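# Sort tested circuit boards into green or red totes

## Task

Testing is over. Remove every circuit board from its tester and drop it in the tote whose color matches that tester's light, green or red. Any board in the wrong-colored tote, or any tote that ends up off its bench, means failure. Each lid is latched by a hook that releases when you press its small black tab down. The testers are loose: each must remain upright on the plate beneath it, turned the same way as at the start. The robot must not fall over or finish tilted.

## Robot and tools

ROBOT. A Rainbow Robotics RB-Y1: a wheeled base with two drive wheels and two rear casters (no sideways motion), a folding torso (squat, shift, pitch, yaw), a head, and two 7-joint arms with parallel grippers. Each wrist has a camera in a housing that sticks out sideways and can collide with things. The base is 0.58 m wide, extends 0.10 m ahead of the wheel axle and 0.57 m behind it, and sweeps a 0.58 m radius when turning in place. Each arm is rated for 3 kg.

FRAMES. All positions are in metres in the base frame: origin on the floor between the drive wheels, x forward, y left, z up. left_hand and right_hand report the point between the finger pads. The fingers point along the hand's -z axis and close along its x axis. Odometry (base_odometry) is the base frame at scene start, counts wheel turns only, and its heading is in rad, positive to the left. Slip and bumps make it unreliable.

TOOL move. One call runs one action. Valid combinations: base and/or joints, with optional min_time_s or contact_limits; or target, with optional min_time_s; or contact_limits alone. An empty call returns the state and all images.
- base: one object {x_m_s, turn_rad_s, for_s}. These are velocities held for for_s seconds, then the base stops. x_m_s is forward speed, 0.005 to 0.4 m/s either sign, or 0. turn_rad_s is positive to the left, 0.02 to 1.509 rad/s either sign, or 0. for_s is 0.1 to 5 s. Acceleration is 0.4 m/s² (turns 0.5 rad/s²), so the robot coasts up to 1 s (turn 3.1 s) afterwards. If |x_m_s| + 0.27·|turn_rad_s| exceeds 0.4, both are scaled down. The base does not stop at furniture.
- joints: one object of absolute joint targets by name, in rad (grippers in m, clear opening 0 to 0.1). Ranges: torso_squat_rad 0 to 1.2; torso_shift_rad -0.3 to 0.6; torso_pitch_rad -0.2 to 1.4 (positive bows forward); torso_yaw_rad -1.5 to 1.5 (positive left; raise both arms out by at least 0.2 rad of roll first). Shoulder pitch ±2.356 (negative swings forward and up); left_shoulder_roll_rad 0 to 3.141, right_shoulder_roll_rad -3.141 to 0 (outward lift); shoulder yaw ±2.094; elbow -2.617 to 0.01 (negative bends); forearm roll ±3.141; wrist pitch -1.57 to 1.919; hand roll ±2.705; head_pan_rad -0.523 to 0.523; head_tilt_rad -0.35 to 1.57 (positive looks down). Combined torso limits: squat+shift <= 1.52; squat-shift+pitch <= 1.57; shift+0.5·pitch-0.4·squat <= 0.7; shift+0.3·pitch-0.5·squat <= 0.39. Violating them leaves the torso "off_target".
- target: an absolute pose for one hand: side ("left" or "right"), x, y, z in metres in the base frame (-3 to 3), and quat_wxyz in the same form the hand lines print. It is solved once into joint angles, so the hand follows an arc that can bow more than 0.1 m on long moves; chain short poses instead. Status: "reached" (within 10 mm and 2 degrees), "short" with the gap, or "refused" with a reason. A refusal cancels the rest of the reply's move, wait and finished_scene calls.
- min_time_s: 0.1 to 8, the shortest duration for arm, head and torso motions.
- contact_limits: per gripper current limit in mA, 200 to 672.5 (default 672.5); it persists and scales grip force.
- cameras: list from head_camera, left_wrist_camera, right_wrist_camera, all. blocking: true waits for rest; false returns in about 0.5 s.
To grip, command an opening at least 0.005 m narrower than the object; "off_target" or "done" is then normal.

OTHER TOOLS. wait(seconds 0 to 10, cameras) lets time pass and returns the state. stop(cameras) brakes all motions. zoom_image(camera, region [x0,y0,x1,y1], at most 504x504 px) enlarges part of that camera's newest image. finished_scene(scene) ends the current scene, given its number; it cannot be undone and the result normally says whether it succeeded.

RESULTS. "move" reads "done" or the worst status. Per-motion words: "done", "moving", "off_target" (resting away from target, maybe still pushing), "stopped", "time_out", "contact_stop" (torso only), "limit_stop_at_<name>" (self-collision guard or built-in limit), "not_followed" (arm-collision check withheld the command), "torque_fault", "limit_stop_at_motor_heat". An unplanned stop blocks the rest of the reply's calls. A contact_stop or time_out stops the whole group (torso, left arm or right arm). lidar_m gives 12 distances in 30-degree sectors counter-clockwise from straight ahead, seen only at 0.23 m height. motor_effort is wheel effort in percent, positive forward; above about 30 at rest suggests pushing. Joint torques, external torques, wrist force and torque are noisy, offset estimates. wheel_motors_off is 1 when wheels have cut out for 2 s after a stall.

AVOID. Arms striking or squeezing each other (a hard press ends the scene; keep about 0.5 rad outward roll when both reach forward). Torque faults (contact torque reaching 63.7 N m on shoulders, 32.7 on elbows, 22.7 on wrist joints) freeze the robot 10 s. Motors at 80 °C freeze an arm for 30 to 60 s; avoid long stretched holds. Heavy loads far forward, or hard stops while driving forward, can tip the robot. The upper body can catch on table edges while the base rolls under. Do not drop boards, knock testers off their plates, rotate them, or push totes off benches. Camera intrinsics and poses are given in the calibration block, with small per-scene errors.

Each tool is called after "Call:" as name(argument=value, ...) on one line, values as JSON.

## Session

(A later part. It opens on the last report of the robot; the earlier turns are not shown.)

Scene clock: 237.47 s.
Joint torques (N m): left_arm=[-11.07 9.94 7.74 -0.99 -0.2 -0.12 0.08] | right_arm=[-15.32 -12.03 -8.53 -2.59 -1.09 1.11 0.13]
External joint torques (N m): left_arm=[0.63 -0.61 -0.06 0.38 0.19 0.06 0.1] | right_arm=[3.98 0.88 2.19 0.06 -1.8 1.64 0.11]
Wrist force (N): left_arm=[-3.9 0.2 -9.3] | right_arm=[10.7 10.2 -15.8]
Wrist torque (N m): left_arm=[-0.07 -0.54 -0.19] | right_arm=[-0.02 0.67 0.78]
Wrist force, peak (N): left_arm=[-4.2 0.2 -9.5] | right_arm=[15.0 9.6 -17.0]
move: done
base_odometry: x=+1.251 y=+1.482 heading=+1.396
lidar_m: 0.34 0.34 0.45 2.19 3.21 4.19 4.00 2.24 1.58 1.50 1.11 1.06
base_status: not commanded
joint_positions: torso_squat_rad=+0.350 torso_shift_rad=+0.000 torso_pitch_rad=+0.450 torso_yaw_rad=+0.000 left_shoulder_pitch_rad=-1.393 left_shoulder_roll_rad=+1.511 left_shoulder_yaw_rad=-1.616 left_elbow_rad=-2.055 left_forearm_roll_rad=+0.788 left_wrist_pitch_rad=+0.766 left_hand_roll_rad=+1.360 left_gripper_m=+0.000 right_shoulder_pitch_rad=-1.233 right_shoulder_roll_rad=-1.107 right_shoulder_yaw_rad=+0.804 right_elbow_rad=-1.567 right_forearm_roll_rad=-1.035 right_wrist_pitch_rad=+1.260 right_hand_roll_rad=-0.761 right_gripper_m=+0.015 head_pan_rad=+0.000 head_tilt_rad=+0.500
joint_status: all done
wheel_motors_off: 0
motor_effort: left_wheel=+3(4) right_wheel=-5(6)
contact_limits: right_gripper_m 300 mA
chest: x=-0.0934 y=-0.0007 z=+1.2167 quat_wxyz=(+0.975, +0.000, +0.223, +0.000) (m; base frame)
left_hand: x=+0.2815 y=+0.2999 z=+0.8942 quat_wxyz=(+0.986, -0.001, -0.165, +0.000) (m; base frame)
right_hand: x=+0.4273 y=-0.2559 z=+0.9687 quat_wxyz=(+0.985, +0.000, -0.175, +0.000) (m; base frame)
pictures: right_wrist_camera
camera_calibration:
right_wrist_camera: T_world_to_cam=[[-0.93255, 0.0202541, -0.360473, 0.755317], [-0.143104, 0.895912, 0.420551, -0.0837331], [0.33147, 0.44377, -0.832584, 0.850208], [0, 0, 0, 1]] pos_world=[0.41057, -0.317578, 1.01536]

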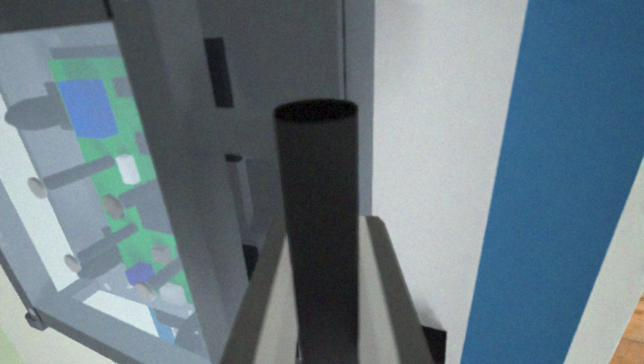

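Call:
move(target={"side":"right","x":0.437,"y":-0.256,"z":1.028,"quat_wxyz":[0.985,0,-0.174,0]}, min_time_s=1.5, cameras=["head_camera"])

Call:
move(target={"side":"right","x":0.468,"y":-0.256,"z":1.08,"quat_wxyz":[0.985,0,-0.174,0]}, min_time_s=1.5, cameras=["head_camera","right_wrist_camera"])

Scene clock: 246.13 s.
Joint torques (N m): left_arm=[-11.09 10 7.93 -1.15 -0.2 -0.21 0.11] | right_arm=[-20.61 -17.27 -12.49 -2.52 0.09 1.14 0.08]
External joint torques (N m): left_arm=[0.61 -0.55 0.14 0.22 0.19 -0.03 0.13] | right_arm=[-0.67 -4.6 -1.61 -0.33 -0.62 1.69 0.07]
Wrist force (N): left_arm=[-4.2 0.3 -9.4] | right_arm=[5.6 14.2 -23.3]
Wrist torque (N m): left_arm=[-0.08 -0.57 -0.20] | right_arm=[0.07 0.84 0.81]
Wrist force, peak (N): left_arm=[-3.9 -0.1 -9.9] | right_arm=[5.6 14.4 -23.9]
move: done
base_odometry: x=+1.251 y=+1.482 heading=+1.396
lidar_m: 0.33 0.34 0.45 2.19 3.22 4.20 4.01 2.23 1.58 1.50 1.11 1.05
base_status: not commanded
joint_positions: torso_squat_rad=+0.350 torso_shift_rad=+0.000 torso_pitch_rad=+0.450 torso_yaw_rad=+0.000 left_shoulder_pitch_rad=-1.393 left_shoulder_roll_rad=+1.511 left_shoulder_yaw_rad=-1.616 left_elbow_rad=-2.055 left_forearm_roll_rad=+0.788 left_wrist_pitch_rad=+0.766 left_hand_roll_rad=+1.360 left_gripper_m=+0.000 right_shoulder_pitch_rad=-1.337 right_shoulder_roll_rad=-1.143 right_shoulder_yaw_rad=+0.756 right_elbow_rad=-1.570 right_forearm_roll_rad=-1.123 right_wrist_pitch_rad=+1.382 right_hand_roll_rad=-0.728 right_gripper_m=+0.015 head_pan_rad=+0.000 head_tilt_rad=+0.500
joint_status: all done
wheel_motors_off: 0
motor_effort: left_wheel=+3(4) right_wheel=-5(6)
contact_limits: right_gripper_m 300 mA
chest: x=-0.0933 y=-0.0007 z=+1.2167 quat_wxyz=(+0.975, +0.000, +0.223, +0.000) (m; base frame)
left_hand: x=+0.2815 y=+0.3000 z=+0.8941 quat_wxyz=(+0.986, -0.001, -0.165, +0.000) (m; base frame)
right_hand: x=+0.4370 y=-0.2554 z=+1.0274 quat_wxyz=(+0.985, +0.000, -0.174, +0.000) (m; base frame)
right_hand_status: reached (checked arc, planned for 1.5 s): 1 mm and 0.1 deg off.
pictures: head_camera
camera_calibration:
head_camera: T_world_to_cam=[[0.0310414, -0.998754, 0.0390707, -0.0571308], [-0.789268, -0.0484768, -0.612132, 0.918763], [0.613263, -0.0118358, -0.78979, 1.02621], [0, 0, 0, 1]] pos_world=[0.0975885, -0.000374926, 1.37513]

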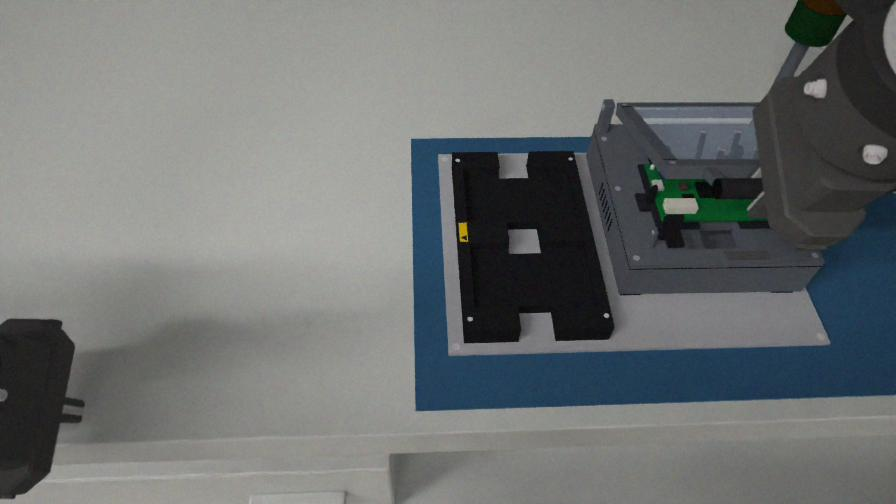

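Scene clock: 247.97 s.
Joint torques (N m): left_arm=[-10.91 9.78 7.53 -1.06 -0.14 -0.12 0.16] | right_arm=[-24.55 -11.39 -13.36 -2.52 -0.3 -0.06 0.08]
External joint torques (N m): left_arm=[0.79 -0.77 -0.27 0.31 0.25 0.06 0.18] | right_arm=[-2.82 0.64 -3.1 -0.31 -0.95 0.54 0.06]
Wrist force (N): left_arm=[-4.3 0.0 -9.4] | right_arm=[3.0 9.1 -23.2]
Wrist torque (N m): left_arm=[-0.04 -0.58 -0.20] | right_arm=[-0.03 0.79 0.68]
Wrist force, peak (N): left_arm=[-4.4 -0.1 -9.7] | right_arm=[2.9 15.5 -25.3]
move: done
base_odometry: x=+1.251 y=+1.482 heading=+1.396
lidar_m: 0.34 0.34 0.45 2.19 3.22 4.19 4.00 2.24 1.57 1.49 1.11 1.05
base_status: not commanded
joint_positions: torso_squat_rad=+0.350 torso_shift_rad=+0.000 torso_pitch_rad=+0.450 torso_yaw_rad=+0.000 left_shoulder_pitch_rad=-1.393 left_shoulder_roll_rad=+1.511 left_shoulder_yaw_rad=-1.616 left_elbow_rad=-2.055 left_forearm_roll_rad=+0.788 left_wrist_pitch_rad=+0.766 left_hand_roll_rad=+1.360 left_gripper_m=+0.000 right_shoulder_pitch_rad=-1.498 right_shoulder_roll_rad=-1.096 right_shoulder_yaw_rad=+0.738 right_elbow_rad=-1.393 right_forearm_roll_rad=-1.169 right_wrist_pitch_rad=+1.479 right_hand_roll_rad=-0.619 right_gripper_m=+0.015 head_pan_rad=+0.000 head_tilt_rad=+0.500
joint_status: all done
wheel_motors_off: 0
motor_effort: left_wheel=+5(5) right_wheel=-4(5)
contact_limits: right_gripper_m 300 mA
chest: x=-0.0933 y=-0.0007 z=+1.2167 quat_wxyz=(+0.975, +0.000, +0.223, +0.000) (m; base frame)
left_hand: x=+0.2816 y=+0.3000 z=+0.8941 quat_wxyz=(+0.986, -0.001, -0.165, +0.000) (m; base frame)
right_hand: x=+0.4674 y=-0.2563 z=+1.0794 quat_wxyz=(+0.985, +0.000, -0.174, +0.000) (m; base frame)
right_hand_status: reached (checked arc, planned for 1.5 s): 1 mm and 0.1 deg off.
pictures: head_camera, right_wrist_camera
camera_calibration:
head_camera: T_world_to_cam=[[0.0310436, -0.998754, 0.0390683, -0.0571277], [-0.789306, -0.0484763, -0.612084, 0.918701], [0.613215, -0.0118355, -0.789827, 1.02626], [0, 0, 0, 1]] pos_world=[0.0975885, -0.000374927, 1.37513]
right_wrist_camera: T_world_to_cam=[[-0.933029, 0.0205387, -0.359215, 0.831505], [-0.142075, 0.896208, 0.42027, -0.124329], [0.330563, 0.443159, -0.83327, 0.930204], [0, 0, 0, 1]] pos_world=[0.450664, -0.317881, 1.12605]

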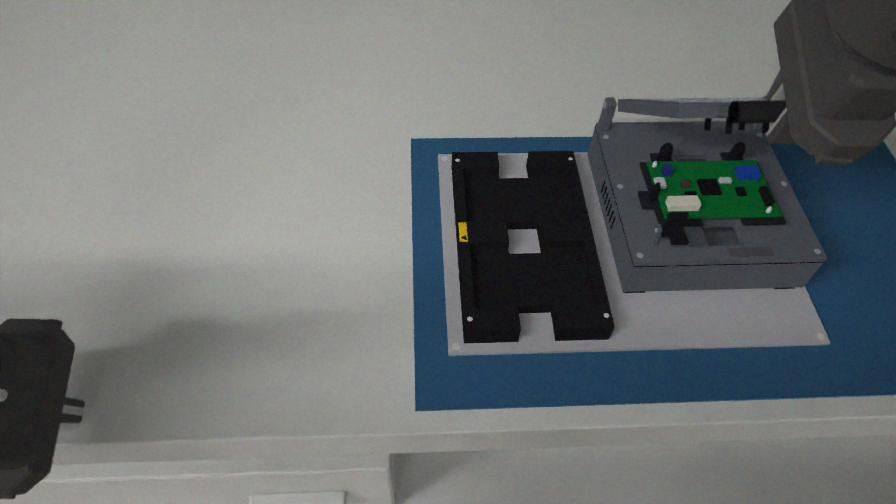

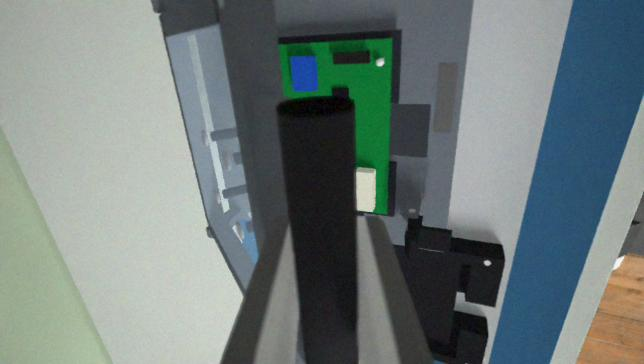

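Call:
move(target={"side":"right","x":0.513,"y":-0.256,"z":1.118,"quat_wxyz":[0.985,0,-0.174,0]}, min_time_s=1.5)

Call:
move(target={"side":"right","x":0.56,"y":-0.256,"z":1.138,"quat_wxyz":[0.97,0,-0.24,0]}, min_time_s=1.5, cameras=["head_camera","right_wrist_camera"])

Scene clock: 254.47 s.
Joint torques (N m): left_arm=[-11.13 9.72 7.45 -1.08 -0.23 -0.16 0.17] | right_arm=[-26 -14.33 -8.67 -1.24 1.83 -0.25 0.13]
External joint torques (N m): left_arm=[0.57 -0.83 -0.35 0.29 0.16 0.02 0.19] | right_arm=[-1.54 -3.39 -0.54 1.79 1.29 0.43 0.11]
Wrist force (N): left_arm=[-3.9 0.0 -9.5] | right_arm=[0.5 16.5 -21.5]
Wrist torque (N m): left_arm=[-0.05 -0.54 -0.21] | right_arm=[-0.07 0.77 0.48]
Wrist force, peak (N): left_arm=[-4.1 0.1 -9.7] | right_arm=[-0.4 16.1 -25.4]
move: done
base_odometry: x=+1.251 y=+1.482 heading=+1.396
lidar_m: 0.33 0.34 0.45 2.19 3.22 4.19 4.00 2.23 1.58 1.49 1.12 1.05
base_status: not commanded
joint_positions: torso_squat_rad=+0.350 torso_shift_rad=+0.000 torso_pitch_rad=+0.450 torso_yaw_rad=+0.000 left_shoulder_pitch_rad=-1.393 left_shoulder_roll_rad=+1.511 left_shoulder_yaw_rad=-1.616 left_elbow_rad=-2.055 left_forearm_roll_rad=+0.788 left_wrist_pitch_rad=+0.766 left_hand_roll_rad=+1.360 left_gripper_m=+0.000 right_shoulder_pitch_rad=-1.704 right_shoulder_roll_rad=-0.956 right_shoulder_yaw_rad=+0.749 right_elbow_rad=-1.014 right_forearm_roll_rad=-1.148 right_wrist_pitch_rad=+1.515 right_hand_roll_rad=-0.420 right_gripper_m=+0.015 head_pan_rad=+0.000 head_tilt_rad=+0.500
joint_status: all done
wheel_motors_off: 0
motor_effort: left_wheel=+5(7) right_wheel=-4(5)
contact_limits: right_gripper_m 300 mA
chest: x=-0.0933 y=-0.0006 z=+1.2167 quat_wxyz=(+0.975, +0.000, +0.223, +0.000) (m; base frame)
left_hand: x=+0.2815 y=+0.3001 z=+0.8941 quat_wxyz=(+0.986, -0.001, -0.165, +0.000) (m; base frame)
right_hand: x=+0.5126 y=-0.2553 z=+1.1177 quat_wxyz=(+0.985, +0.000, -0.174, +0.000) (m; base frame)
right_hand_status: reached (checked arc, planned for 1.5 s): 1 mm and 0.1 deg off.
pictures: none

Scene clock: 256.30 s.
Joint torques (N m): left_arm=[-11.03 9.89 7.48 -1.11 -0.18 -0.05 0.11] | right_arm=[-25.86 -13.23 -5.84 -1.37 2.39 -1.7 0.45]
External joint torques (N m): left_arm=[0.67 -0.65 -0.32 0.26 0.21 0.13 0.13] | right_arm=[-0.04 -2.71 0.81 2.33 1.85 -0.75 0.42]
Wrist force (N): left_arm=[-4.1 0.1 -9.3] | right_arm=[-4.3 17.3 -15.9]
Wrist torque (N m): left_arm=[-0.07 -0.57 -0.20] | right_arm=[-0.07 0.84 0.34]
Wrist force, peak (N): left_arm=[-4.1 0.1 -9.7] | right_arm=[-1.7 15.7 -24.7]
move: done
base_odometry: x=+1.251 y=+1.482 heading=+1.396
lidar_m: 0.33 0.34 0.44 2.19 3.21 4.20 3.99 2.22 1.57 1.49 1.10 1.05
base_status: not commanded
joint_positions: torso_squat_rad=+0.350 torso_shift_rad=+0.000 torso_pitch_rad=+0.450 torso_yaw_rad=+0.000 left_shoulder_pitch_rad=-1.393 left_shoulder_roll_rad=+1.511 left_shoulder_yaw_rad=-1.616 left_elbow_rad=-2.055 left_forearm_roll_rad=+0.788 left_wrist_pitch_rad=+0.766 left_hand_roll_rad=+1.360 left_gripper_m=+0.000 right_shoulder_pitch_rad=-1.792 right_shoulder_roll_rad=-0.872 right_shoulder_yaw_rad=+0.751 right_elbow_rad=-0.795 right_forearm_roll_rad=-1.078 right_wrist_pitch_rad=+1.366 right_hand_roll_rad=-0.316 right_gripper_m=+0.015 head_pan_rad=+0.000 head_tilt_rad=+0.500
joint_status: all done
wheel_motors_off: 0
motor_effort: left_wheel=+5(7) right_wheel=-3(5)
contact_limits: right_gripper_m 300 mA
chest: x=-0.0935 y=-0.0006 z=+1.2167 quat_wxyz=(+0.975, +0.000, +0.223, +0.000) (m; base frame)
left_hand: x=+0.2814 y=+0.3001 z=+0.8942 quat_wxyz=(+0.986, -0.001, -0.166, +0.000) (m; base frame)
right_hand: x=+0.5596 y=-0.2553 z=+1.1380 quat_wxyz=(+0.971, +0.000, -0.241, +0.000) (m; base frame)
right_hand_status: reached (checked arc, planned for 1.5 s): 1 mm and 0.1 deg off.
pictures: head_camera, right_wrist_camera
camera_calibration:
head_camera: T_world_to_cam=[[0.0311245, -0.998743, 0.0392817, -0.0572235], [-0.789044, -0.0486761, -0.612405, 0.918952], [0.613548, -0.0119342, -0.789567, 1.02614], [0, 0, 0, 1]] pos_world=[0.0972879, -0.000174362, 1.37523]
right_wrist_camera: T_world_to_cam=[[-0.87606, 0.0196867, -0.481801, 1.046], [-0.19883, 0.895524, 0.398125, -0.0799436], [0.439302, 0.444577, -0.780618, 0.82769], [0, 0, 0, 1]] pos_world=[0.536855, -0.316973, 1.1819]

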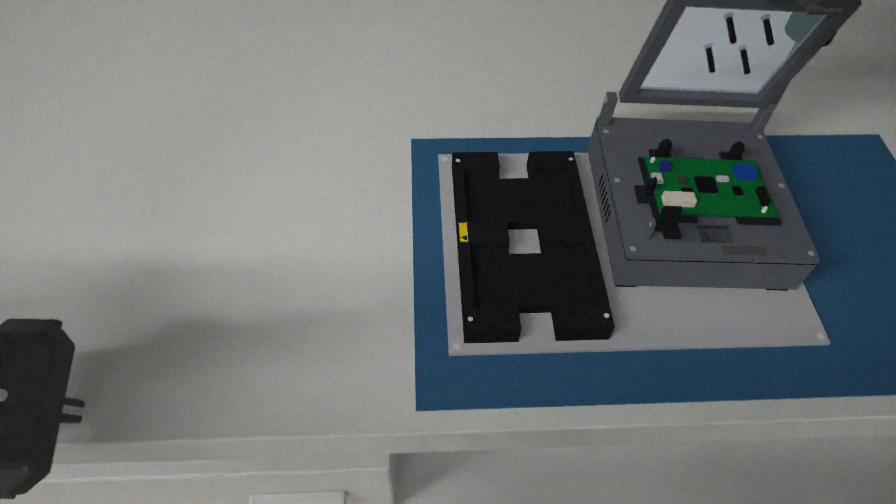

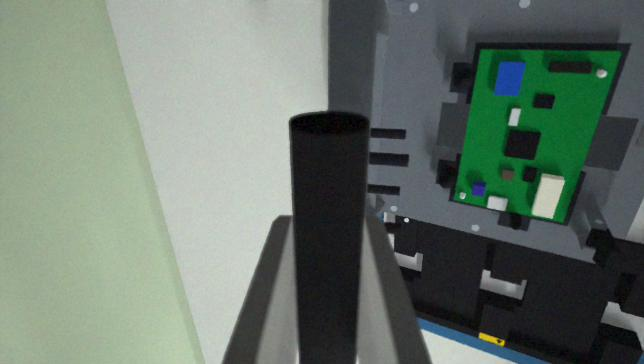

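Call:
move(target={"side":"right","x":0.60,"y":-0.256,"z":1.138,"quat_wxyz":[0.94,0,-0.34,0]}, min_time_s=1.5, cameras=["head_camera","right_wrist_camera"])

Scene clock: 262.00 s.
Joint torques (N m): left_arm=[-11.05 9.94 7.74 -1.17 -0.19 -0.1 0.13] | right_arm=[-13.54 -13.24 -3.13 1.63 2.8 0.34 -0.08]
External joint torques (N m): left_arm=[0.66 -0.6 -0.07 0.2 0.2 0.08 0.14] | right_arm=[12.55 -2.22 3.9 5.45 2.14 1.61 -0.12]
Wrist force (N): left_arm=[-3.7 0.2 -9.4] | right_arm=[3.1 21.9 1.7]
Wrist torque (N m): left_arm=[-0.06 -0.51 -0.21] | right_arm=[0.00 0.81 0.30]
Wrist force, peak (N): left_arm=[-4.2 0.0 -9.7] | right_arm=[-4.7 17.5 -16.0]
move: done
base_odometry: x=+1.251 y=+1.482 heading=+1.396
lidar_m: 0.34 0.34 0.44 2.19 3.21 4.21 4.00 2.23 1.58 1.49 1.12 1.05
base_status: not commanded
joint_positions: torso_squat_rad=+0.350 torso_shift_rad=+0.000 torso_pitch_rad=+0.449 torso_yaw_rad=+0.000 left_shoulder_pitch_rad=-1.393 left_shoulder_roll_rad=+1.511 left_shoulder_yaw_rad=-1.616 left_elbow_rad=-2.055 left_forearm_roll_rad=+0.788 left_wrist_pitch_rad=+0.766 left_hand_roll_rad=+1.360 left_gripper_m=+0.000 right_shoulder_pitch_rad=-1.738 right_shoulder_roll_rad=-0.865 right_shoulder_yaw_rad=+0.753 right_elbow_rad=-0.817 right_forearm_roll_rad=-0.993 right_wrist_pitch_rad=+1.122 right_hand_roll_rad=-0.358 right_gripper_m=+0.015 head_pan_rad=+0.000 head_tilt_rad=+0.500
joint_status: all done
wheel_motors_off: 0
motor_effort: left_wheel=+5(7) right_wheel=-3(5)
contact_limits: right_gripper_m 300 mA
chest: x=-0.0938 y=-0.0005 z=+1.2168 quat_wxyz=(+0.975, +0.000, +0.223, +0.000) (m; base frame)
left_hand: x=+0.2813 y=+0.3001 z=+0.8944 quat_wxyz=(+0.986, -0.001, -0.166, +0.000) (m; base frame)
right_hand: x=+0.6002 y=-0.2543 z=+1.1406 quat_wxyz=(+0.940, +0.001, -0.342, +0.001) (m; base frame)
right_hand_status: reached (checked arc, planned for 1.5 s): 3 mm and 0.3 deg off.
pictures: head_camera, right_wrist_camera
camera_calibration:
head_camera: T_world_to_cam=[[0.0311181, -0.998737, 0.0394419, -0.0573385], [-0.788651, -0.048777, -0.612903, 0.919411], [0.614053, -0.0120335, -0.789173, 1.02596], [0, 0, 0, 1]] pos_world=[0.0968873, -0.000074159, 1.37543]
right_wrist_camera: T_world_to_cam=[[-0.754643, 0.0194796, -0.655846, 1.20836], [-0.279792, 0.894571, 0.34851, 0.0311245], [0.593489, 0.446502, -0.669632, 0.592788], [0, 0, 0, 1]] pos_world=[0.568775, -0.316062, 1.1786]

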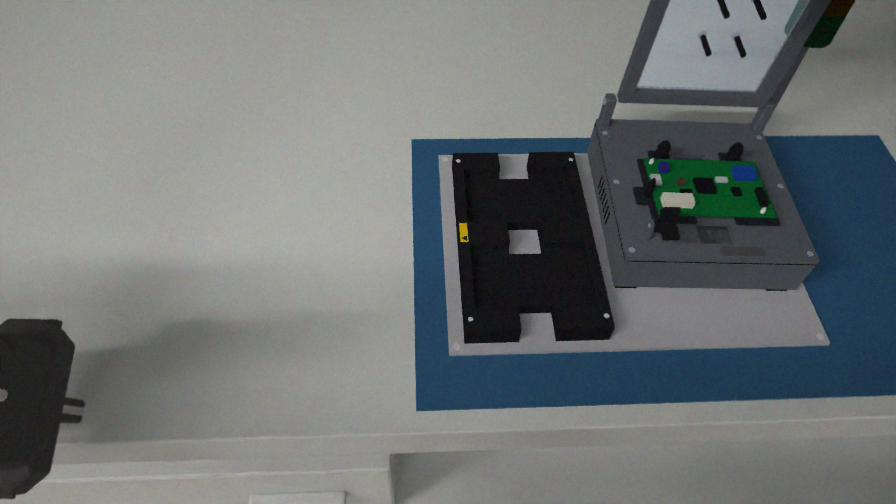

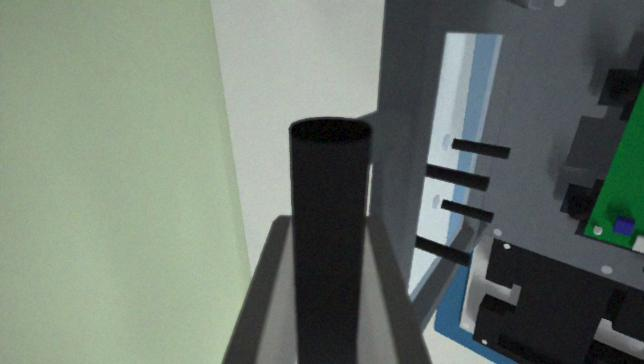

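Call:
move(target={"side":"right","x":0.622,"y":-0.256,"z":1.131,"quat_wxyz":[0.92,0,-0.391,0]}, min_time_s=1.5, cameras=["head_camera"])

Call:
move(joints={"right_gripper_m":0.05}, cameras=["head_camera"])

Scene clock: 274.93 s.
Joint torques (N m): left_arm=[-11.15 9.72 7.67 -1.04 -0.17 -0.18 0.1] | right_arm=[-3.16 -11.89 1.56 6.62 1.9 4.21 -0.17]
External joint torques (N m): left_arm=[0.57 -0.81 -0.14 0.33 0.22 0 0.12] | right_arm=[23.23 -0.61 8.46 10.58 1.21 5.63 -0.21]
Wrist force (N): left_arm=[-3.9 -0.1 -9.7] | right_arm=[18.4 25.1 9.6]
Wrist torque (N m): left_arm=[-0.06 -0.56 -0.19] | right_arm=[-0.06 0.47 0.39]
Wrist force, peak (N): left_arm=[-4.1 0.3 -9.7] | right_arm=[18.6 25.2 9.6]
move: done
base_odometry: x=+1.251 y=+1.482 heading=+1.396
lidar_m: 0.34 0.34 0.45 2.20 3.22 4.19 3.99 2.24 1.58 1.50 1.11 1.06
base_status: not commanded
joint_positions: torso_squat_rad=+0.350 torso_shift_rad=-0.001 torso_pitch_rad=+0.448 torso_yaw_rad=+0.000 left_shoulder_pitch_rad=-1.393 left_shoulder_roll_rad=+1.511 left_shoulder_yaw_rad=-1.616 left_elbow_rad=-2.055 left_forearm_roll_rad=+0.788 left_wrist_pitch_rad=+0.766 left_hand_roll_rad=+1.360 left_gripper_m=+0.000 right_shoulder_pitch_rad=-1.707 right_shoulder_roll_rad=-0.839 right_shoulder_yaw_rad=+0.759 right_elbow_rad=-0.786 right_forearm_roll_rad=-0.937 right_wrist_pitch_rad=+0.963 right_hand_roll_rad=-0.376 right_gripper_m=+0.015 head_pan_rad=+0.000 head_tilt_rad=+0.500
joint_status: all done
wheel_motors_off: 0
motor_effort: left_wheel=+5(7) right_wheel=-3(5)
contact_limits: right_gripper_m 300 mA
chest: x=-0.0942 y=-0.0003 z=+1.2169 quat_wxyz=(+0.975, +0.000, +0.222, +0.000) (m; base frame)
left_hand: x=+0.2811 y=+0.3003 z=+0.8947 quat_wxyz=(+0.986, -0.001, -0.166, +0.000) (m; base frame)
right_hand: x=+0.6223 y=-0.2531 z=+1.1364 quat_wxyz=(+0.918, +0.002, -0.396, +0.001) (m; base frame)
right_hand_status: reached (checked arc, planned for 1.5 s): 6 mm and 0.7 deg off.
pictures: head_camera
camera_calibration:
head_camera: T_world_to_cam=[[0.0312675, -0.998721, 0.0397262, -0.0574358], [-0.788202, -0.0490781, -0.613457, 0.919873], [0.614622, -0.012131, -0.788728, 1.02576], [0, 0, 0, 1]] pos_world=[0.0963863, 0.000226777, 1.37563]

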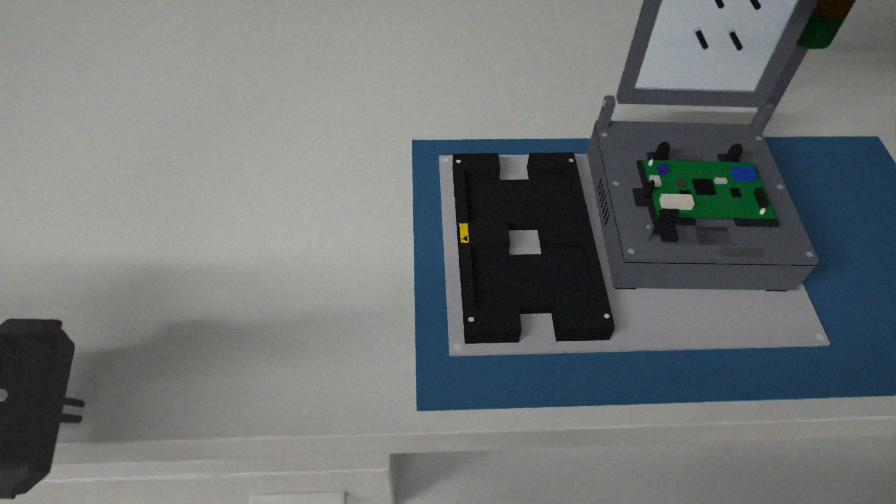

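Scene clock: 275.83 s.
Joint torques (N m): left_arm=[-11.39 9.97 7.71 -0.98 -0.17 -0.14 0.13] | right_arm=[-5.12 -3.94 0.52 0.47 -2.09 7.03 0.08]
External joint torques (N m): left_arm=[0.32 -0.56 -0.1 0.38 0.22 0.04 0.14] | right_arm=[21.26 7.39 7.41 4.43 -2.79 8.43 0.04]
Wrist force (N): left_arm=[-3.9 0.1 -9.5] | right_arm=[27.9 8.6 -4.3]
Wrist torque (N m): left_arm=[-0.06 -0.52 -0.19] | right_arm=[-0.08 -1.76 0.10]
Wrist force, peak (N): left_arm=[-4.0 0.6 -9.8] | right_arm=[18.3 25.2 9.0]
move: off_target
base_odometry: x=+1.251 y=+1.482 heading=+1.396
lidar_m: 0.34 0.34 0.44 2.20 3.21 4.19 3.99 2.24 1.58 1.50 1.11 1.07
base_status: not commanded
joint_positions: torso_squat_rad=+0.350 torso_shift_rad=+0.000 torso_pitch_rad=+0.449 torso_yaw_rad=+0.000 left_shoulder_pitch_rad=-1.393 left_shoulder_roll_rad=+1.511 left_shoulder_yaw_rad=-1.616 left_elbow_rad=-2.055 left_forearm_roll_rad=+0.788 left_wrist_pitch_rad=+0.766 left_hand_roll_rad=+1.360 left_gripper_m=+0.000 right_shoulder_pitch_rad=-1.707 right_shoulder_roll_rad=-0.841 right_shoulder_yaw_rad=+0.759 right_elbow_rad=-0.785 right_forearm_roll_rad=-0.936 right_wrist_pitch_rad=+0.962 right_hand_roll_rad=-0.376 right_gripper_m=+0.040 head_pan_rad=+0.000 head_tilt_rad=+0.500
joint_status: right_gripper_m off_target (ended at +0.040, target +0.050)
wheel_motors_off: 0
motor_effort: left_wheel=+4(7) right_wheel=-4(6)
contact_limits: right_gripper_m 300 mA
chest: x=-0.0939 y=-0.0006 z=+1.2168 quat_wxyz=(+0.975, +0.000, +0.223, +0.000) (m; base frame)
left_hand: x=+0.2813 y=+0.3000 z=+0.8946 quat_wxyz=(+0.986, -0.001, -0.166, +0.000) (m; base frame)
right_hand: x=+0.6226 y=-0.2556 z=+1.1359 quat_wxyz=(+0.918, +0.001, -0.396, +0.000) (m; base frame)
pictures: head_camera
camera_calibration:
head_camera: T_world_to_cam=[[0.0310264, -0.998742, 0.0393936, -0.0573612], [-0.788434, -0.0486793, -0.61319, 0.919685], [0.614336, -0.0120341, -0.788952, 1.02583], [0, 0, 0, 1]] pos_world=[0.0966871, -0.000174516, 1.37553]

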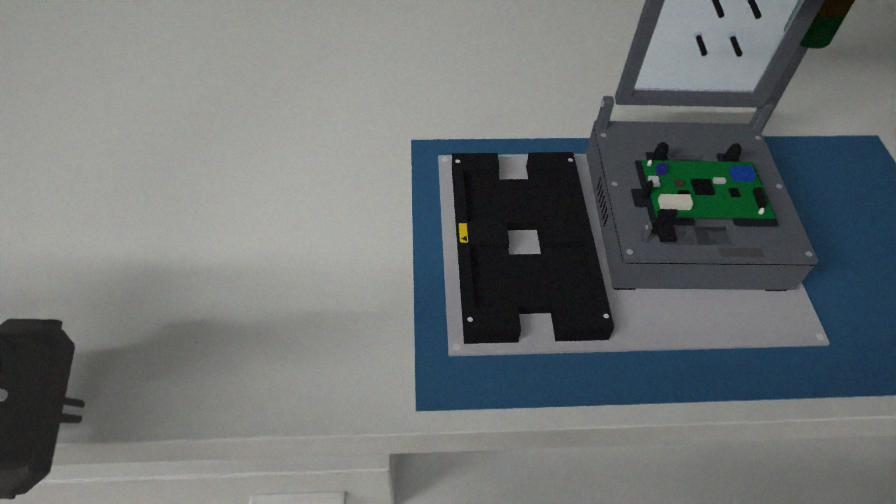

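Call:
move(joints={"right_gripper_m":0.027})

Call:
move(target={"side":"right","x":0.55,"y":-0.256,"z":1.205,"quat_wxyz":[0.92,0,-0.391,0]}, min_time_s=1.5, cameras=["head_camera","right_wrist_camera"])

Scene clock: 282.33 s.
Joint torques (N m): left_arm=[-11.15 9.79 7.89 -1.06 -0.26 -0.15 0.15] | right_arm=[-14.46 -7.23 -2.11 -0.21 -0.31 2.32 0.08]
External joint torques (N m): left_arm=[0.56 -0.75 0.09 0.31 0.13 0.03 0.16] | right_arm=[11.91 4.07 4.77 3.75 -1 3.74 0.04]
Wrist force (N): left_arm=[-4.0 0.2 -9.6] | right_arm=[7.9 12.5 -7.9]
Wrist torque (N m): left_arm=[-0.07 -0.54 -0.21] | right_arm=[-0.04 -0.42 0.15]
Wrist force, peak (N): left_arm=[-3.9 0.1 -9.9] | right_arm=[28.6 9.1 -4.2]
move: done
base_odometry: x=+1.251 y=+1.482 heading=+1.396
lidar_m: 0.33 0.34 0.44 2.19 3.22 4.19 3.99 2.23 1.57 1.50 1.11 1.06
base_status: not commanded
joint_positions: torso_squat_rad=+0.350 torso_shift_rad=+0.000 torso_pitch_rad=+0.449 torso_yaw_rad=+0.000 left_shoulder_pitch_rad=-1.393 left_shoulder_roll_rad=+1.511 left_shoulder_yaw_rad=-1.616 left_elbow_rad=-2.055 left_forearm_roll_rad=+0.788 left_wrist_pitch_rad=+0.766 left_hand_roll_rad=+1.360 left_gripper_m=+0.000 right_shoulder_pitch_rad=-1.705 right_shoulder_roll_rad=-0.841 right_shoulder_yaw_rad=+0.760 right_elbow_rad=-0.784 right_forearm_roll_rad=-0.936 right_wrist_pitch_rad=+0.963 right_hand_roll_rad=-0.376 right_gripper_m=+0.027 head_pan_rad=+0.000 head_tilt_rad=+0.500
joint_status: all done
wheel_motors_off: 0
motor_effort: left_wheel=+3(5) right_wheel=-6(6)
contact_limits: right_gripper_m 300 mA
chest: x=-0.0938 y=-0.0006 z=+1.2168 quat_wxyz=(+0.975, +0.000, +0.223, +0.000) (m; base frame)
left_hand: x=+0.2813 y=+0.3000 z=+0.8945 quat_wxyz=(+0.986, -0.001, -0.166, +0.000) (m; base frame)
right_hand: x=+0.6221 y=-0.2558 z=+1.1336 quat_wxyz=(+0.919, +0.000, -0.394, +0.000) (m; base frame)
pictures: none

Scene clock: 284.17 s.
Joint torques (N m): left_arm=[-11.06 10.02 7.78 -1.16 -0.18 -0.06 0.12] | right_arm=[-32.35 -16.1 -19.16 -3.69 2.06 -3.01 0.08]
External joint torques (N m): left_arm=[0.63 -0.54 -0.01 0.22 0.2 0.12 0.14] | right_arm=[-9.83 -4.83 -8.74 -1.71 1.01 -2.06 0.03]
Wrist force (N): left_arm=[-3.9 0.2 -9.4] | right_arm=[-20.5 11.2 -30.5]
Wrist torque (N m): left_arm=[-0.07 -0.53 -0.19] | right_arm=[-0.23 -1.42 0.56]
Wrist force, peak (N): left_arm=[-4.2 0.0 -9.7] | right_arm=[-17.8 12.3 -32.8]
move: done
base_odometry: x=+1.251 y=+1.482 heading=+1.396
lidar_m: 0.34 0.34 0.44 2.19 3.21 4.20 4.00 2.24 1.58 1.49 1.10 1.05
base_status: not commanded
joint_positions: torso_squat_rad=+0.350 torso_shift_rad=+0.000 torso_pitch_rad=+0.451 torso_yaw_rad=+0.000 left_shoulder_pitch_rad=-1.393 left_shoulder_roll_rad=+1.511 left_shoulder_yaw_rad=-1.616 left_elbow_rad=-2.055 left_forearm_roll_rad=+0.788 left_wrist_pitch_rad=+0.766 left_hand_roll_rad=+1.360 left_gripper_m=+0.000 right_shoulder_pitch_rad=-1.638 right_shoulder_roll_rad=-1.130 right_shoulder_yaw_rad=+0.722 right_elbow_rad=-1.372 right_forearm_roll_rad=-0.979 right_wrist_pitch_rad=+1.245 right_hand_roll_rad=-0.639 right_gripper_m=+0.027 head_pan_rad=+0.000 head_tilt_rad=+0.500
joint_status: all done
wheel_motors_off: 0
motor_effort: left_wheel=+3(6) right_wheel=-4(10)
contact_limits: right_gripper_m 300 mA
chest: x=-0.0929 y=-0.0009 z=+1.2166 quat_wxyz=(+0.975, +0.001, +0.224, +0.000) (m; base frame)
left_hand: x=+0.2817 y=+0.2999 z=+0.8938 quat_wxyz=(+0.986, -0.001, -0.165, +0.000) (m; base frame)
right_hand: x=+0.5503 y=-0.2564 z=+1.2009 quat_wxyz=(+0.922, +0.000, -0.387, +0.000) (m; base frame)
right_hand_status: reached (checked arc, planned for 1.5 s): 4 mm and 0.5 deg off.
pictures: head_camera, right_wrist_camera
camera_calibration:
head_camera: T_world_to_cam=[[0.0309513, -0.998771, 0.0387076, -0.0568279], [-0.789702, -0.0481749, -0.611596, 0.918252], [0.612709, -0.0116378, -0.790223, 1.02645], [0, 0, 0, 1]] pos_world=[0.0979893, -0.000575699, 1.37492]
right_wrist_camera: T_world_to_cam=[[-0.687365, 0.0193372, -0.726055, 1.25759], [-0.310173, 0.896092, 0.31751, 0.0524288], [0.656752, 0.443447, -0.609944, 0.556503], [0, 0, 0, 1]] pos_world=[0.515201, -0.318079, 1.23587]

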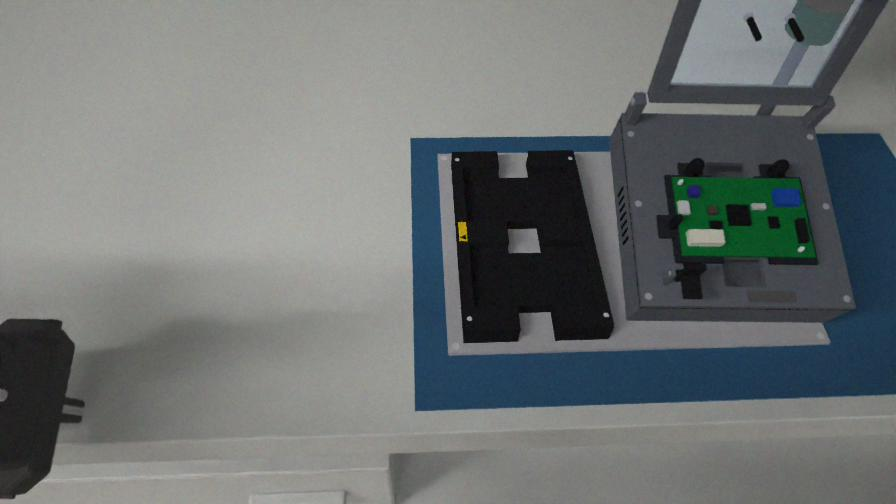

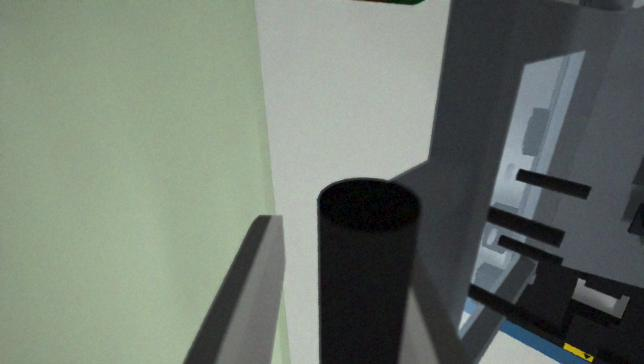

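Call:
move(target={"side":"right","x":0.62,"y":-0.256,"z":1.133,"quat_wxyz":[0.92,0,-0.391,0]}, min_time_s=1.5, cameras=["head_camera","right_wrist_camera"])

Call:
move(target={"side":"right","x":0.625,"y":-0.256,"z":1.14,"quat_wxyz":[0.97,0,-0.243,0]}, min_time_s=1.5, cameras=["head_camera","right_wrist_camera"])

Scene clock: 296.70 s.
Joint torques (N m): left_arm=[-11.14 9.68 7.82 -1.02 -0.23 -0.07 0.16] | right_arm=[-27.32 -9.09 -6.73 -3.27 0.78 -2.81 0.15]
External joint torques (N m): left_arm=[0.57 -0.87 0.02 0.35 0.16 0.11 0.18] | right_arm=[-1.15 2.28 0.48 0.62 0.06 -1.42 0.1]
Wrist force (N): left_arm=[-4.1 0.1 -9.7] | right_arm=[-7.7 9.7 -7.0]
Wrist torque (N m): left_arm=[-0.07 -0.57 -0.19] | right_arm=[-0.07 0.66 0.48]
Wrist force, peak (N): left_arm=[-4.1 0.1 -9.7] | right_arm=[-21.9 14.5 -28.7]
move: done
base_odometry: x=+1.251 y=+1.482 heading=+1.396
lidar_m: 0.34 0.34 0.44 2.20 3.22 4.20 4.00 2.24 1.58 1.49 1.11 1.05
base_status: not commanded
joint_positions: torso_squat_rad=+0.350 torso_shift_rad=+0.000 torso_pitch_rad=+0.450 torso_yaw_rad=+0.000 left_shoulder_pitch_rad=-1.393 left_shoulder_roll_rad=+1.511 left_shoulder_yaw_rad=-1.616 left_elbow_rad=-2.055 left_forearm_roll_rad=+0.788 left_wrist_pitch_rad=+0.766 left_hand_roll_rad=+1.360 left_gripper_m=+0.000 right_shoulder_pitch_rad=-1.691 right_shoulder_roll_rad=-0.856 right_shoulder_yaw_rad=+0.758 right_elbow_rad=-0.827 right_forearm_roll_rad=-0.926 right_wrist_pitch_rad=+0.978 right_hand_roll_rad=-0.400 right_gripper_m=+0.027 head_pan_rad=+0.000 head_tilt_rad=+0.500
joint_status: all done
wheel_motors_off: 0
motor_effort: left_wheel=+4(5) right_wheel=-3(6)
contact_limits: right_gripper_m 300 mA
chest: x=-0.0936 y=-0.0007 z=+1.2167 quat_wxyz=(+0.975, +0.000, +0.223, +0.000) (m; base frame)
left_hand: x=+0.2814 y=+0.2999 z=+0.8943 quat_wxyz=(+0.986, -0.001, -0.166, +0.000) (m; base frame)
right_hand: x=+0.6189 y=-0.2562 z=+1.1338 quat_wxyz=(+0.920, -0.001, -0.393, -0.001) (m; base frame)
right_hand_status: reached (checked arc, planned for 1.5 s): 1 mm and 0.3 deg off.
pictures: head_camera, right_wrist_camera
camera_calibration:
head_camera: T_world_to_cam=[[0.030884, -0.998758, 0.0391024, -0.0571543], [-0.789006, -0.0483771, -0.612478, 0.919039], [0.613609, -0.0119363, -0.78952, 1.02607], [0, 0, 0, 1]] pos_world=[0.0972883, -0.000375455, 1.37523]
right_wrist_camera: T_world_to_cam=[[-0.678448, 0.0209162, -0.734351, 1.2603], [-0.312273, 0.896586, 0.314038, 0.100067], [0.664977, 0.442376, -0.601755, 0.455736], [0, 0, 0, 1]] pos_world=[0.583241, -0.317686, 1.16832]

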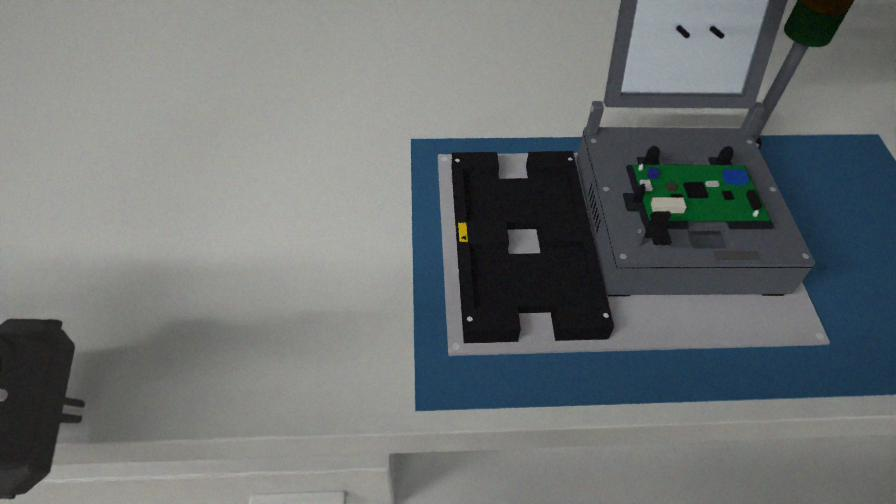

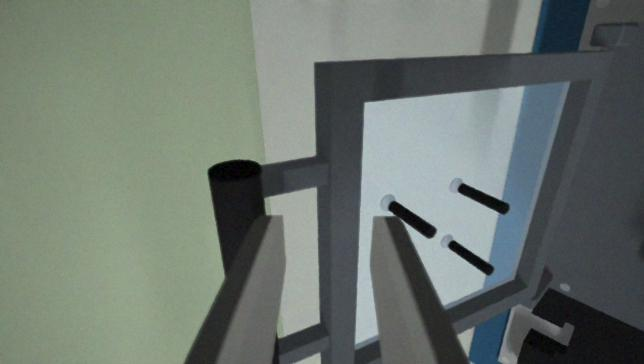

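Scene clock: 298.57 s.
Joint torques (N m): left_arm=[-11.08 9.65 7.53 -1.08 -0.16 -0.07 0.12] | right_arm=[-27.21 -7.19 -3.92 -4.76 -0.14 -2.63 0.24]
External joint torques (N m): left_arm=[0.63 -0.9 -0.27 0.29 0.23 0.11 0.14] | right_arm=[0.52 2.58 -1.62 0.21 -0.51 -1.26 0.2]
Wrist force (N): left_arm=[-3.9 0.2 -9.6] | right_arm=[-7.2 9.7 -7.5]
Wrist torque (N m): left_arm=[-0.08 -0.54 -0.19] | right_arm=[-0.06 0.68 0.51]
Wrist force, peak (N): left_arm=[-4.2 0.2 -9.6] | right_arm=[-12.8 8.1 -13.4]
move: short
base_odometry: x=+1.251 y=+1.482 heading=+1.396
lidar_m: 0.34 0.34 0.45 2.19 3.22 4.20 4.00 2.23 1.58 1.49 1.11 1.05
base_status: not commanded
joint_positions: torso_squat_rad=+0.350 torso_shift_rad=+0.000 torso_pitch_rad=+0.450 torso_yaw_rad=+0.000 left_shoulder_pitch_rad=-1.393 left_shoulder_roll_rad=+1.511 left_shoulder_yaw_rad=-1.616 left_elbow_rad=-2.055 left_forearm_roll_rad=+0.788 left_wrist_pitch_rad=+0.766 left_hand_roll_rad=+1.360 left_gripper_m=+0.000 right_shoulder_pitch_rad=-1.930 right_shoulder_roll_rad=-0.659 right_shoulder_yaw_rad=+0.741 right_elbow_rad=-0.267 right_forearm_roll_rad=-1.019 right_wrist_pitch_rad=+0.987 right_hand_roll_rad=-0.082 right_gripper_m=+0.027 head_pan_rad=+0.000 head_tilt_rad=+0.500
joint_status: all done
wheel_motors_off: 0
motor_effort: left_wheel=+2(5) right_wheel=-3(5)
contact_limits: right_gripper_m 300 mA
chest: x=-0.0936 y=-0.0007 z=+1.2167 quat_wxyz=(+0.975, +0.000, +0.223, +0.000) (m; base frame)
left_hand: x=+0.2814 y=+0.2999 z=+0.8943 quat_wxyz=(+0.986, -0.001, -0.166, +0.000) (m; base frame)
right_hand: x=+0.6240 y=-0.2565 z=+1.1400 quat_wxyz=(+0.939, -0.007, -0.344, -0.002) (m; base frame)
right_hand_status: short (checked arc, as near as the solve gets, planned for 1.5 s): 1 mm and 12.2 deg off. The place is met; only the turn is off.
pictures: head_camera, right_wrist_camera
camera_calibration:
head_camera: T_world_to_cam=[[0.0308793, -0.998758, 0.0391029, -0.0571554], [-0.788969, -0.0483745, -0.612526, 0.919084], [0.613657, -0.0119366, -0.789483, 1.02615], [0, 0, 0, 1]] pos_world=[0.0971883, -0.000375465, 1.37533]
right_wrist_camera: T_world_to_cam=[[-0.751808, 0.0188575, -0.659112, 1.22779], [-0.271017, 0.902418, 0.334951, 0.0519985], [0.601111, 0.430449, -0.673334, 0.57469], [0, 0, 0, 1]] pos_world=[0.591705, -0.317452, 1.17879]

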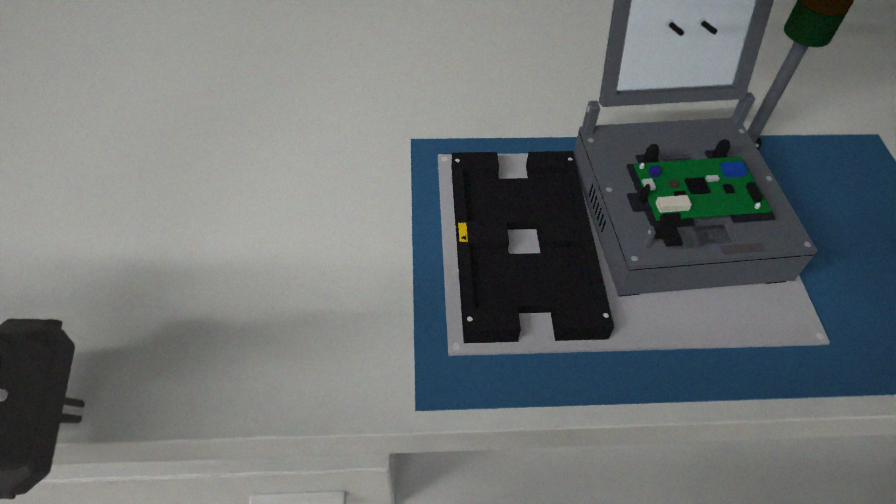

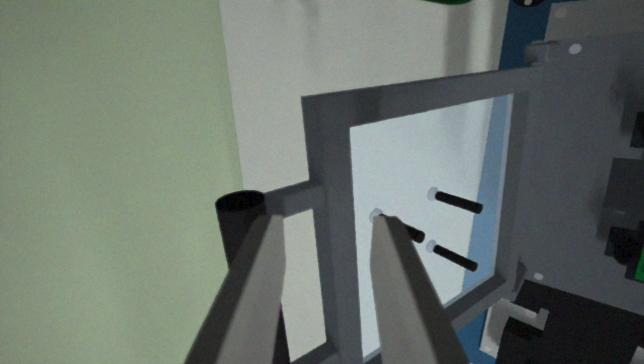

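Call:
move(target={"side":"right","x":0.60,"y":-0.256,"z":1.158,"quat_wxyz":[0.92,0,-0.391,0]}, min_time_s=1.5, cameras=["head_camera","right_wrist_camera"])

Scene clock: 304.77 s.
Joint torques (N m): left_arm=[-11.04 9.67 7.8 -1.16 -0.19 -0.16 0.2] | right_arm=[-22.92 -11.09 -8.6 -3.27 0.73 -1.29 0]
External joint torques (N m): left_arm=[0.67 -0.88 0 0.21 0.2 0.02 0.21] | right_arm=[2.24 0.36 -0.08 0.19 -0.11 0.05 -0.04]
Wrist force (N): left_arm=[-4.0 -0.1 -9.1] | right_arm=[-2.6 10.8 -10.7]
Wrist torque (N m): left_arm=[-0.02 -0.57 -0.20] | right_arm=[-0.05 0.57 0.48]
Wrist force, peak (N): left_arm=[-4.0 0.2 -9.7] | right_arm=[-2.6 11.4 -11.1]
move: done
base_odometry: x=+1.251 y=+1.482 heading=+1.396
lidar_m: 0.34 0.35 0.45 2.19 3.22 4.20 4.00 2.23 1.58 1.50 1.12 1.06
base_status: not commanded
joint_positions: torso_squat_rad=+0.350 torso_shift_rad=+0.000 torso_pitch_rad=+0.450 torso_yaw_rad=+0.000 left_shoulder_pitch_rad=-1.393 left_shoulder_roll_rad=+1.511 left_shoulder_yaw_rad=-1.616 left_elbow_rad=-2.055 left_forearm_roll_rad=+0.788 left_wrist_pitch_rad=+0.766 left_hand_roll_rad=+1.360 left_gripper_m=+0.000 right_shoulder_pitch_rad=-1.667 right_shoulder_roll_rad=-0.944 right_shoulder_yaw_rad=+0.738 right_elbow_rad=-1.017 right_forearm_roll_rad=-0.924 right_wrist_pitch_rad=+1.080 right_hand_roll_rad=-0.479 right_gripper_m=+0.027 head_pan_rad=+0.000 head_tilt_rad=+0.500
joint_status: all done
wheel_motors_off: 0
motor_effort: left_wheel=+2(5) right_wheel=-3(5)
contact_limits: right_gripper_m 300 mA
chest: x=-0.0935 y=-0.0007 z=+1.2167 quat_wxyz=(+0.975, +0.000, +0.223, +0.000) (m; base frame)
left_hand: x=+0.2815 y=+0.2999 z=+0.8943 quat_wxyz=(+0.986, -0.001, -0.166, +0.000) (m; base frame)
right_hand: x=+0.6001 y=-0.2558 z=+1.1582 quat_wxyz=(+0.920, +0.000, -0.391, +0.000) (m; base frame)
right_hand_status: reached (checked arc, planned for 1.5 s): 0 mm and 0.0 deg off.
pictures: head_camera, right_wrist_camera
camera_calibration:
head_camera: T_world_to_cam=[[0.030966, -0.998753, 0.0391605, -0.0572418], [-0.789051, -0.0484765, -0.612412, 0.918952], [0.613547, -0.0119357, -0.789568, 1.02614], [0, 0, 0, 1]] pos_world=[0.0972882, -0.000375092, 1.37523]
right_wrist_camera: T_world_to_cam=[[-0.681767, 0.0199638, -0.731297, 1.26364], [-0.312902, 0.89562, 0.31616, 0.083924], [0.661276, 0.444372, -0.604358, 0.488517], [0, 0, 0, 1]] pos_world=[0.564724, -0.317474, 1.1928]

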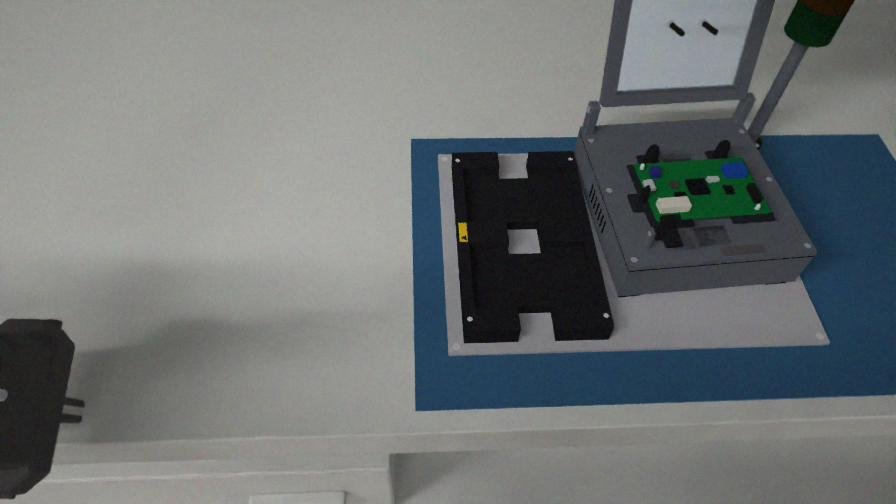

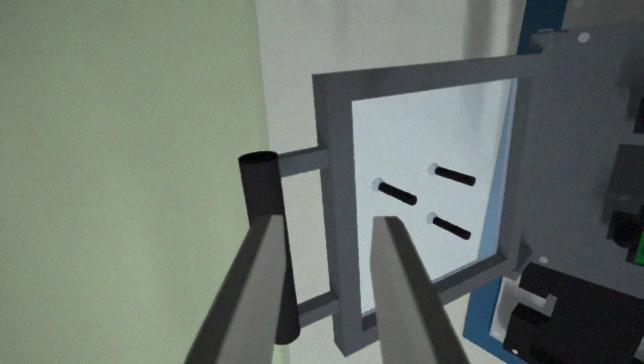

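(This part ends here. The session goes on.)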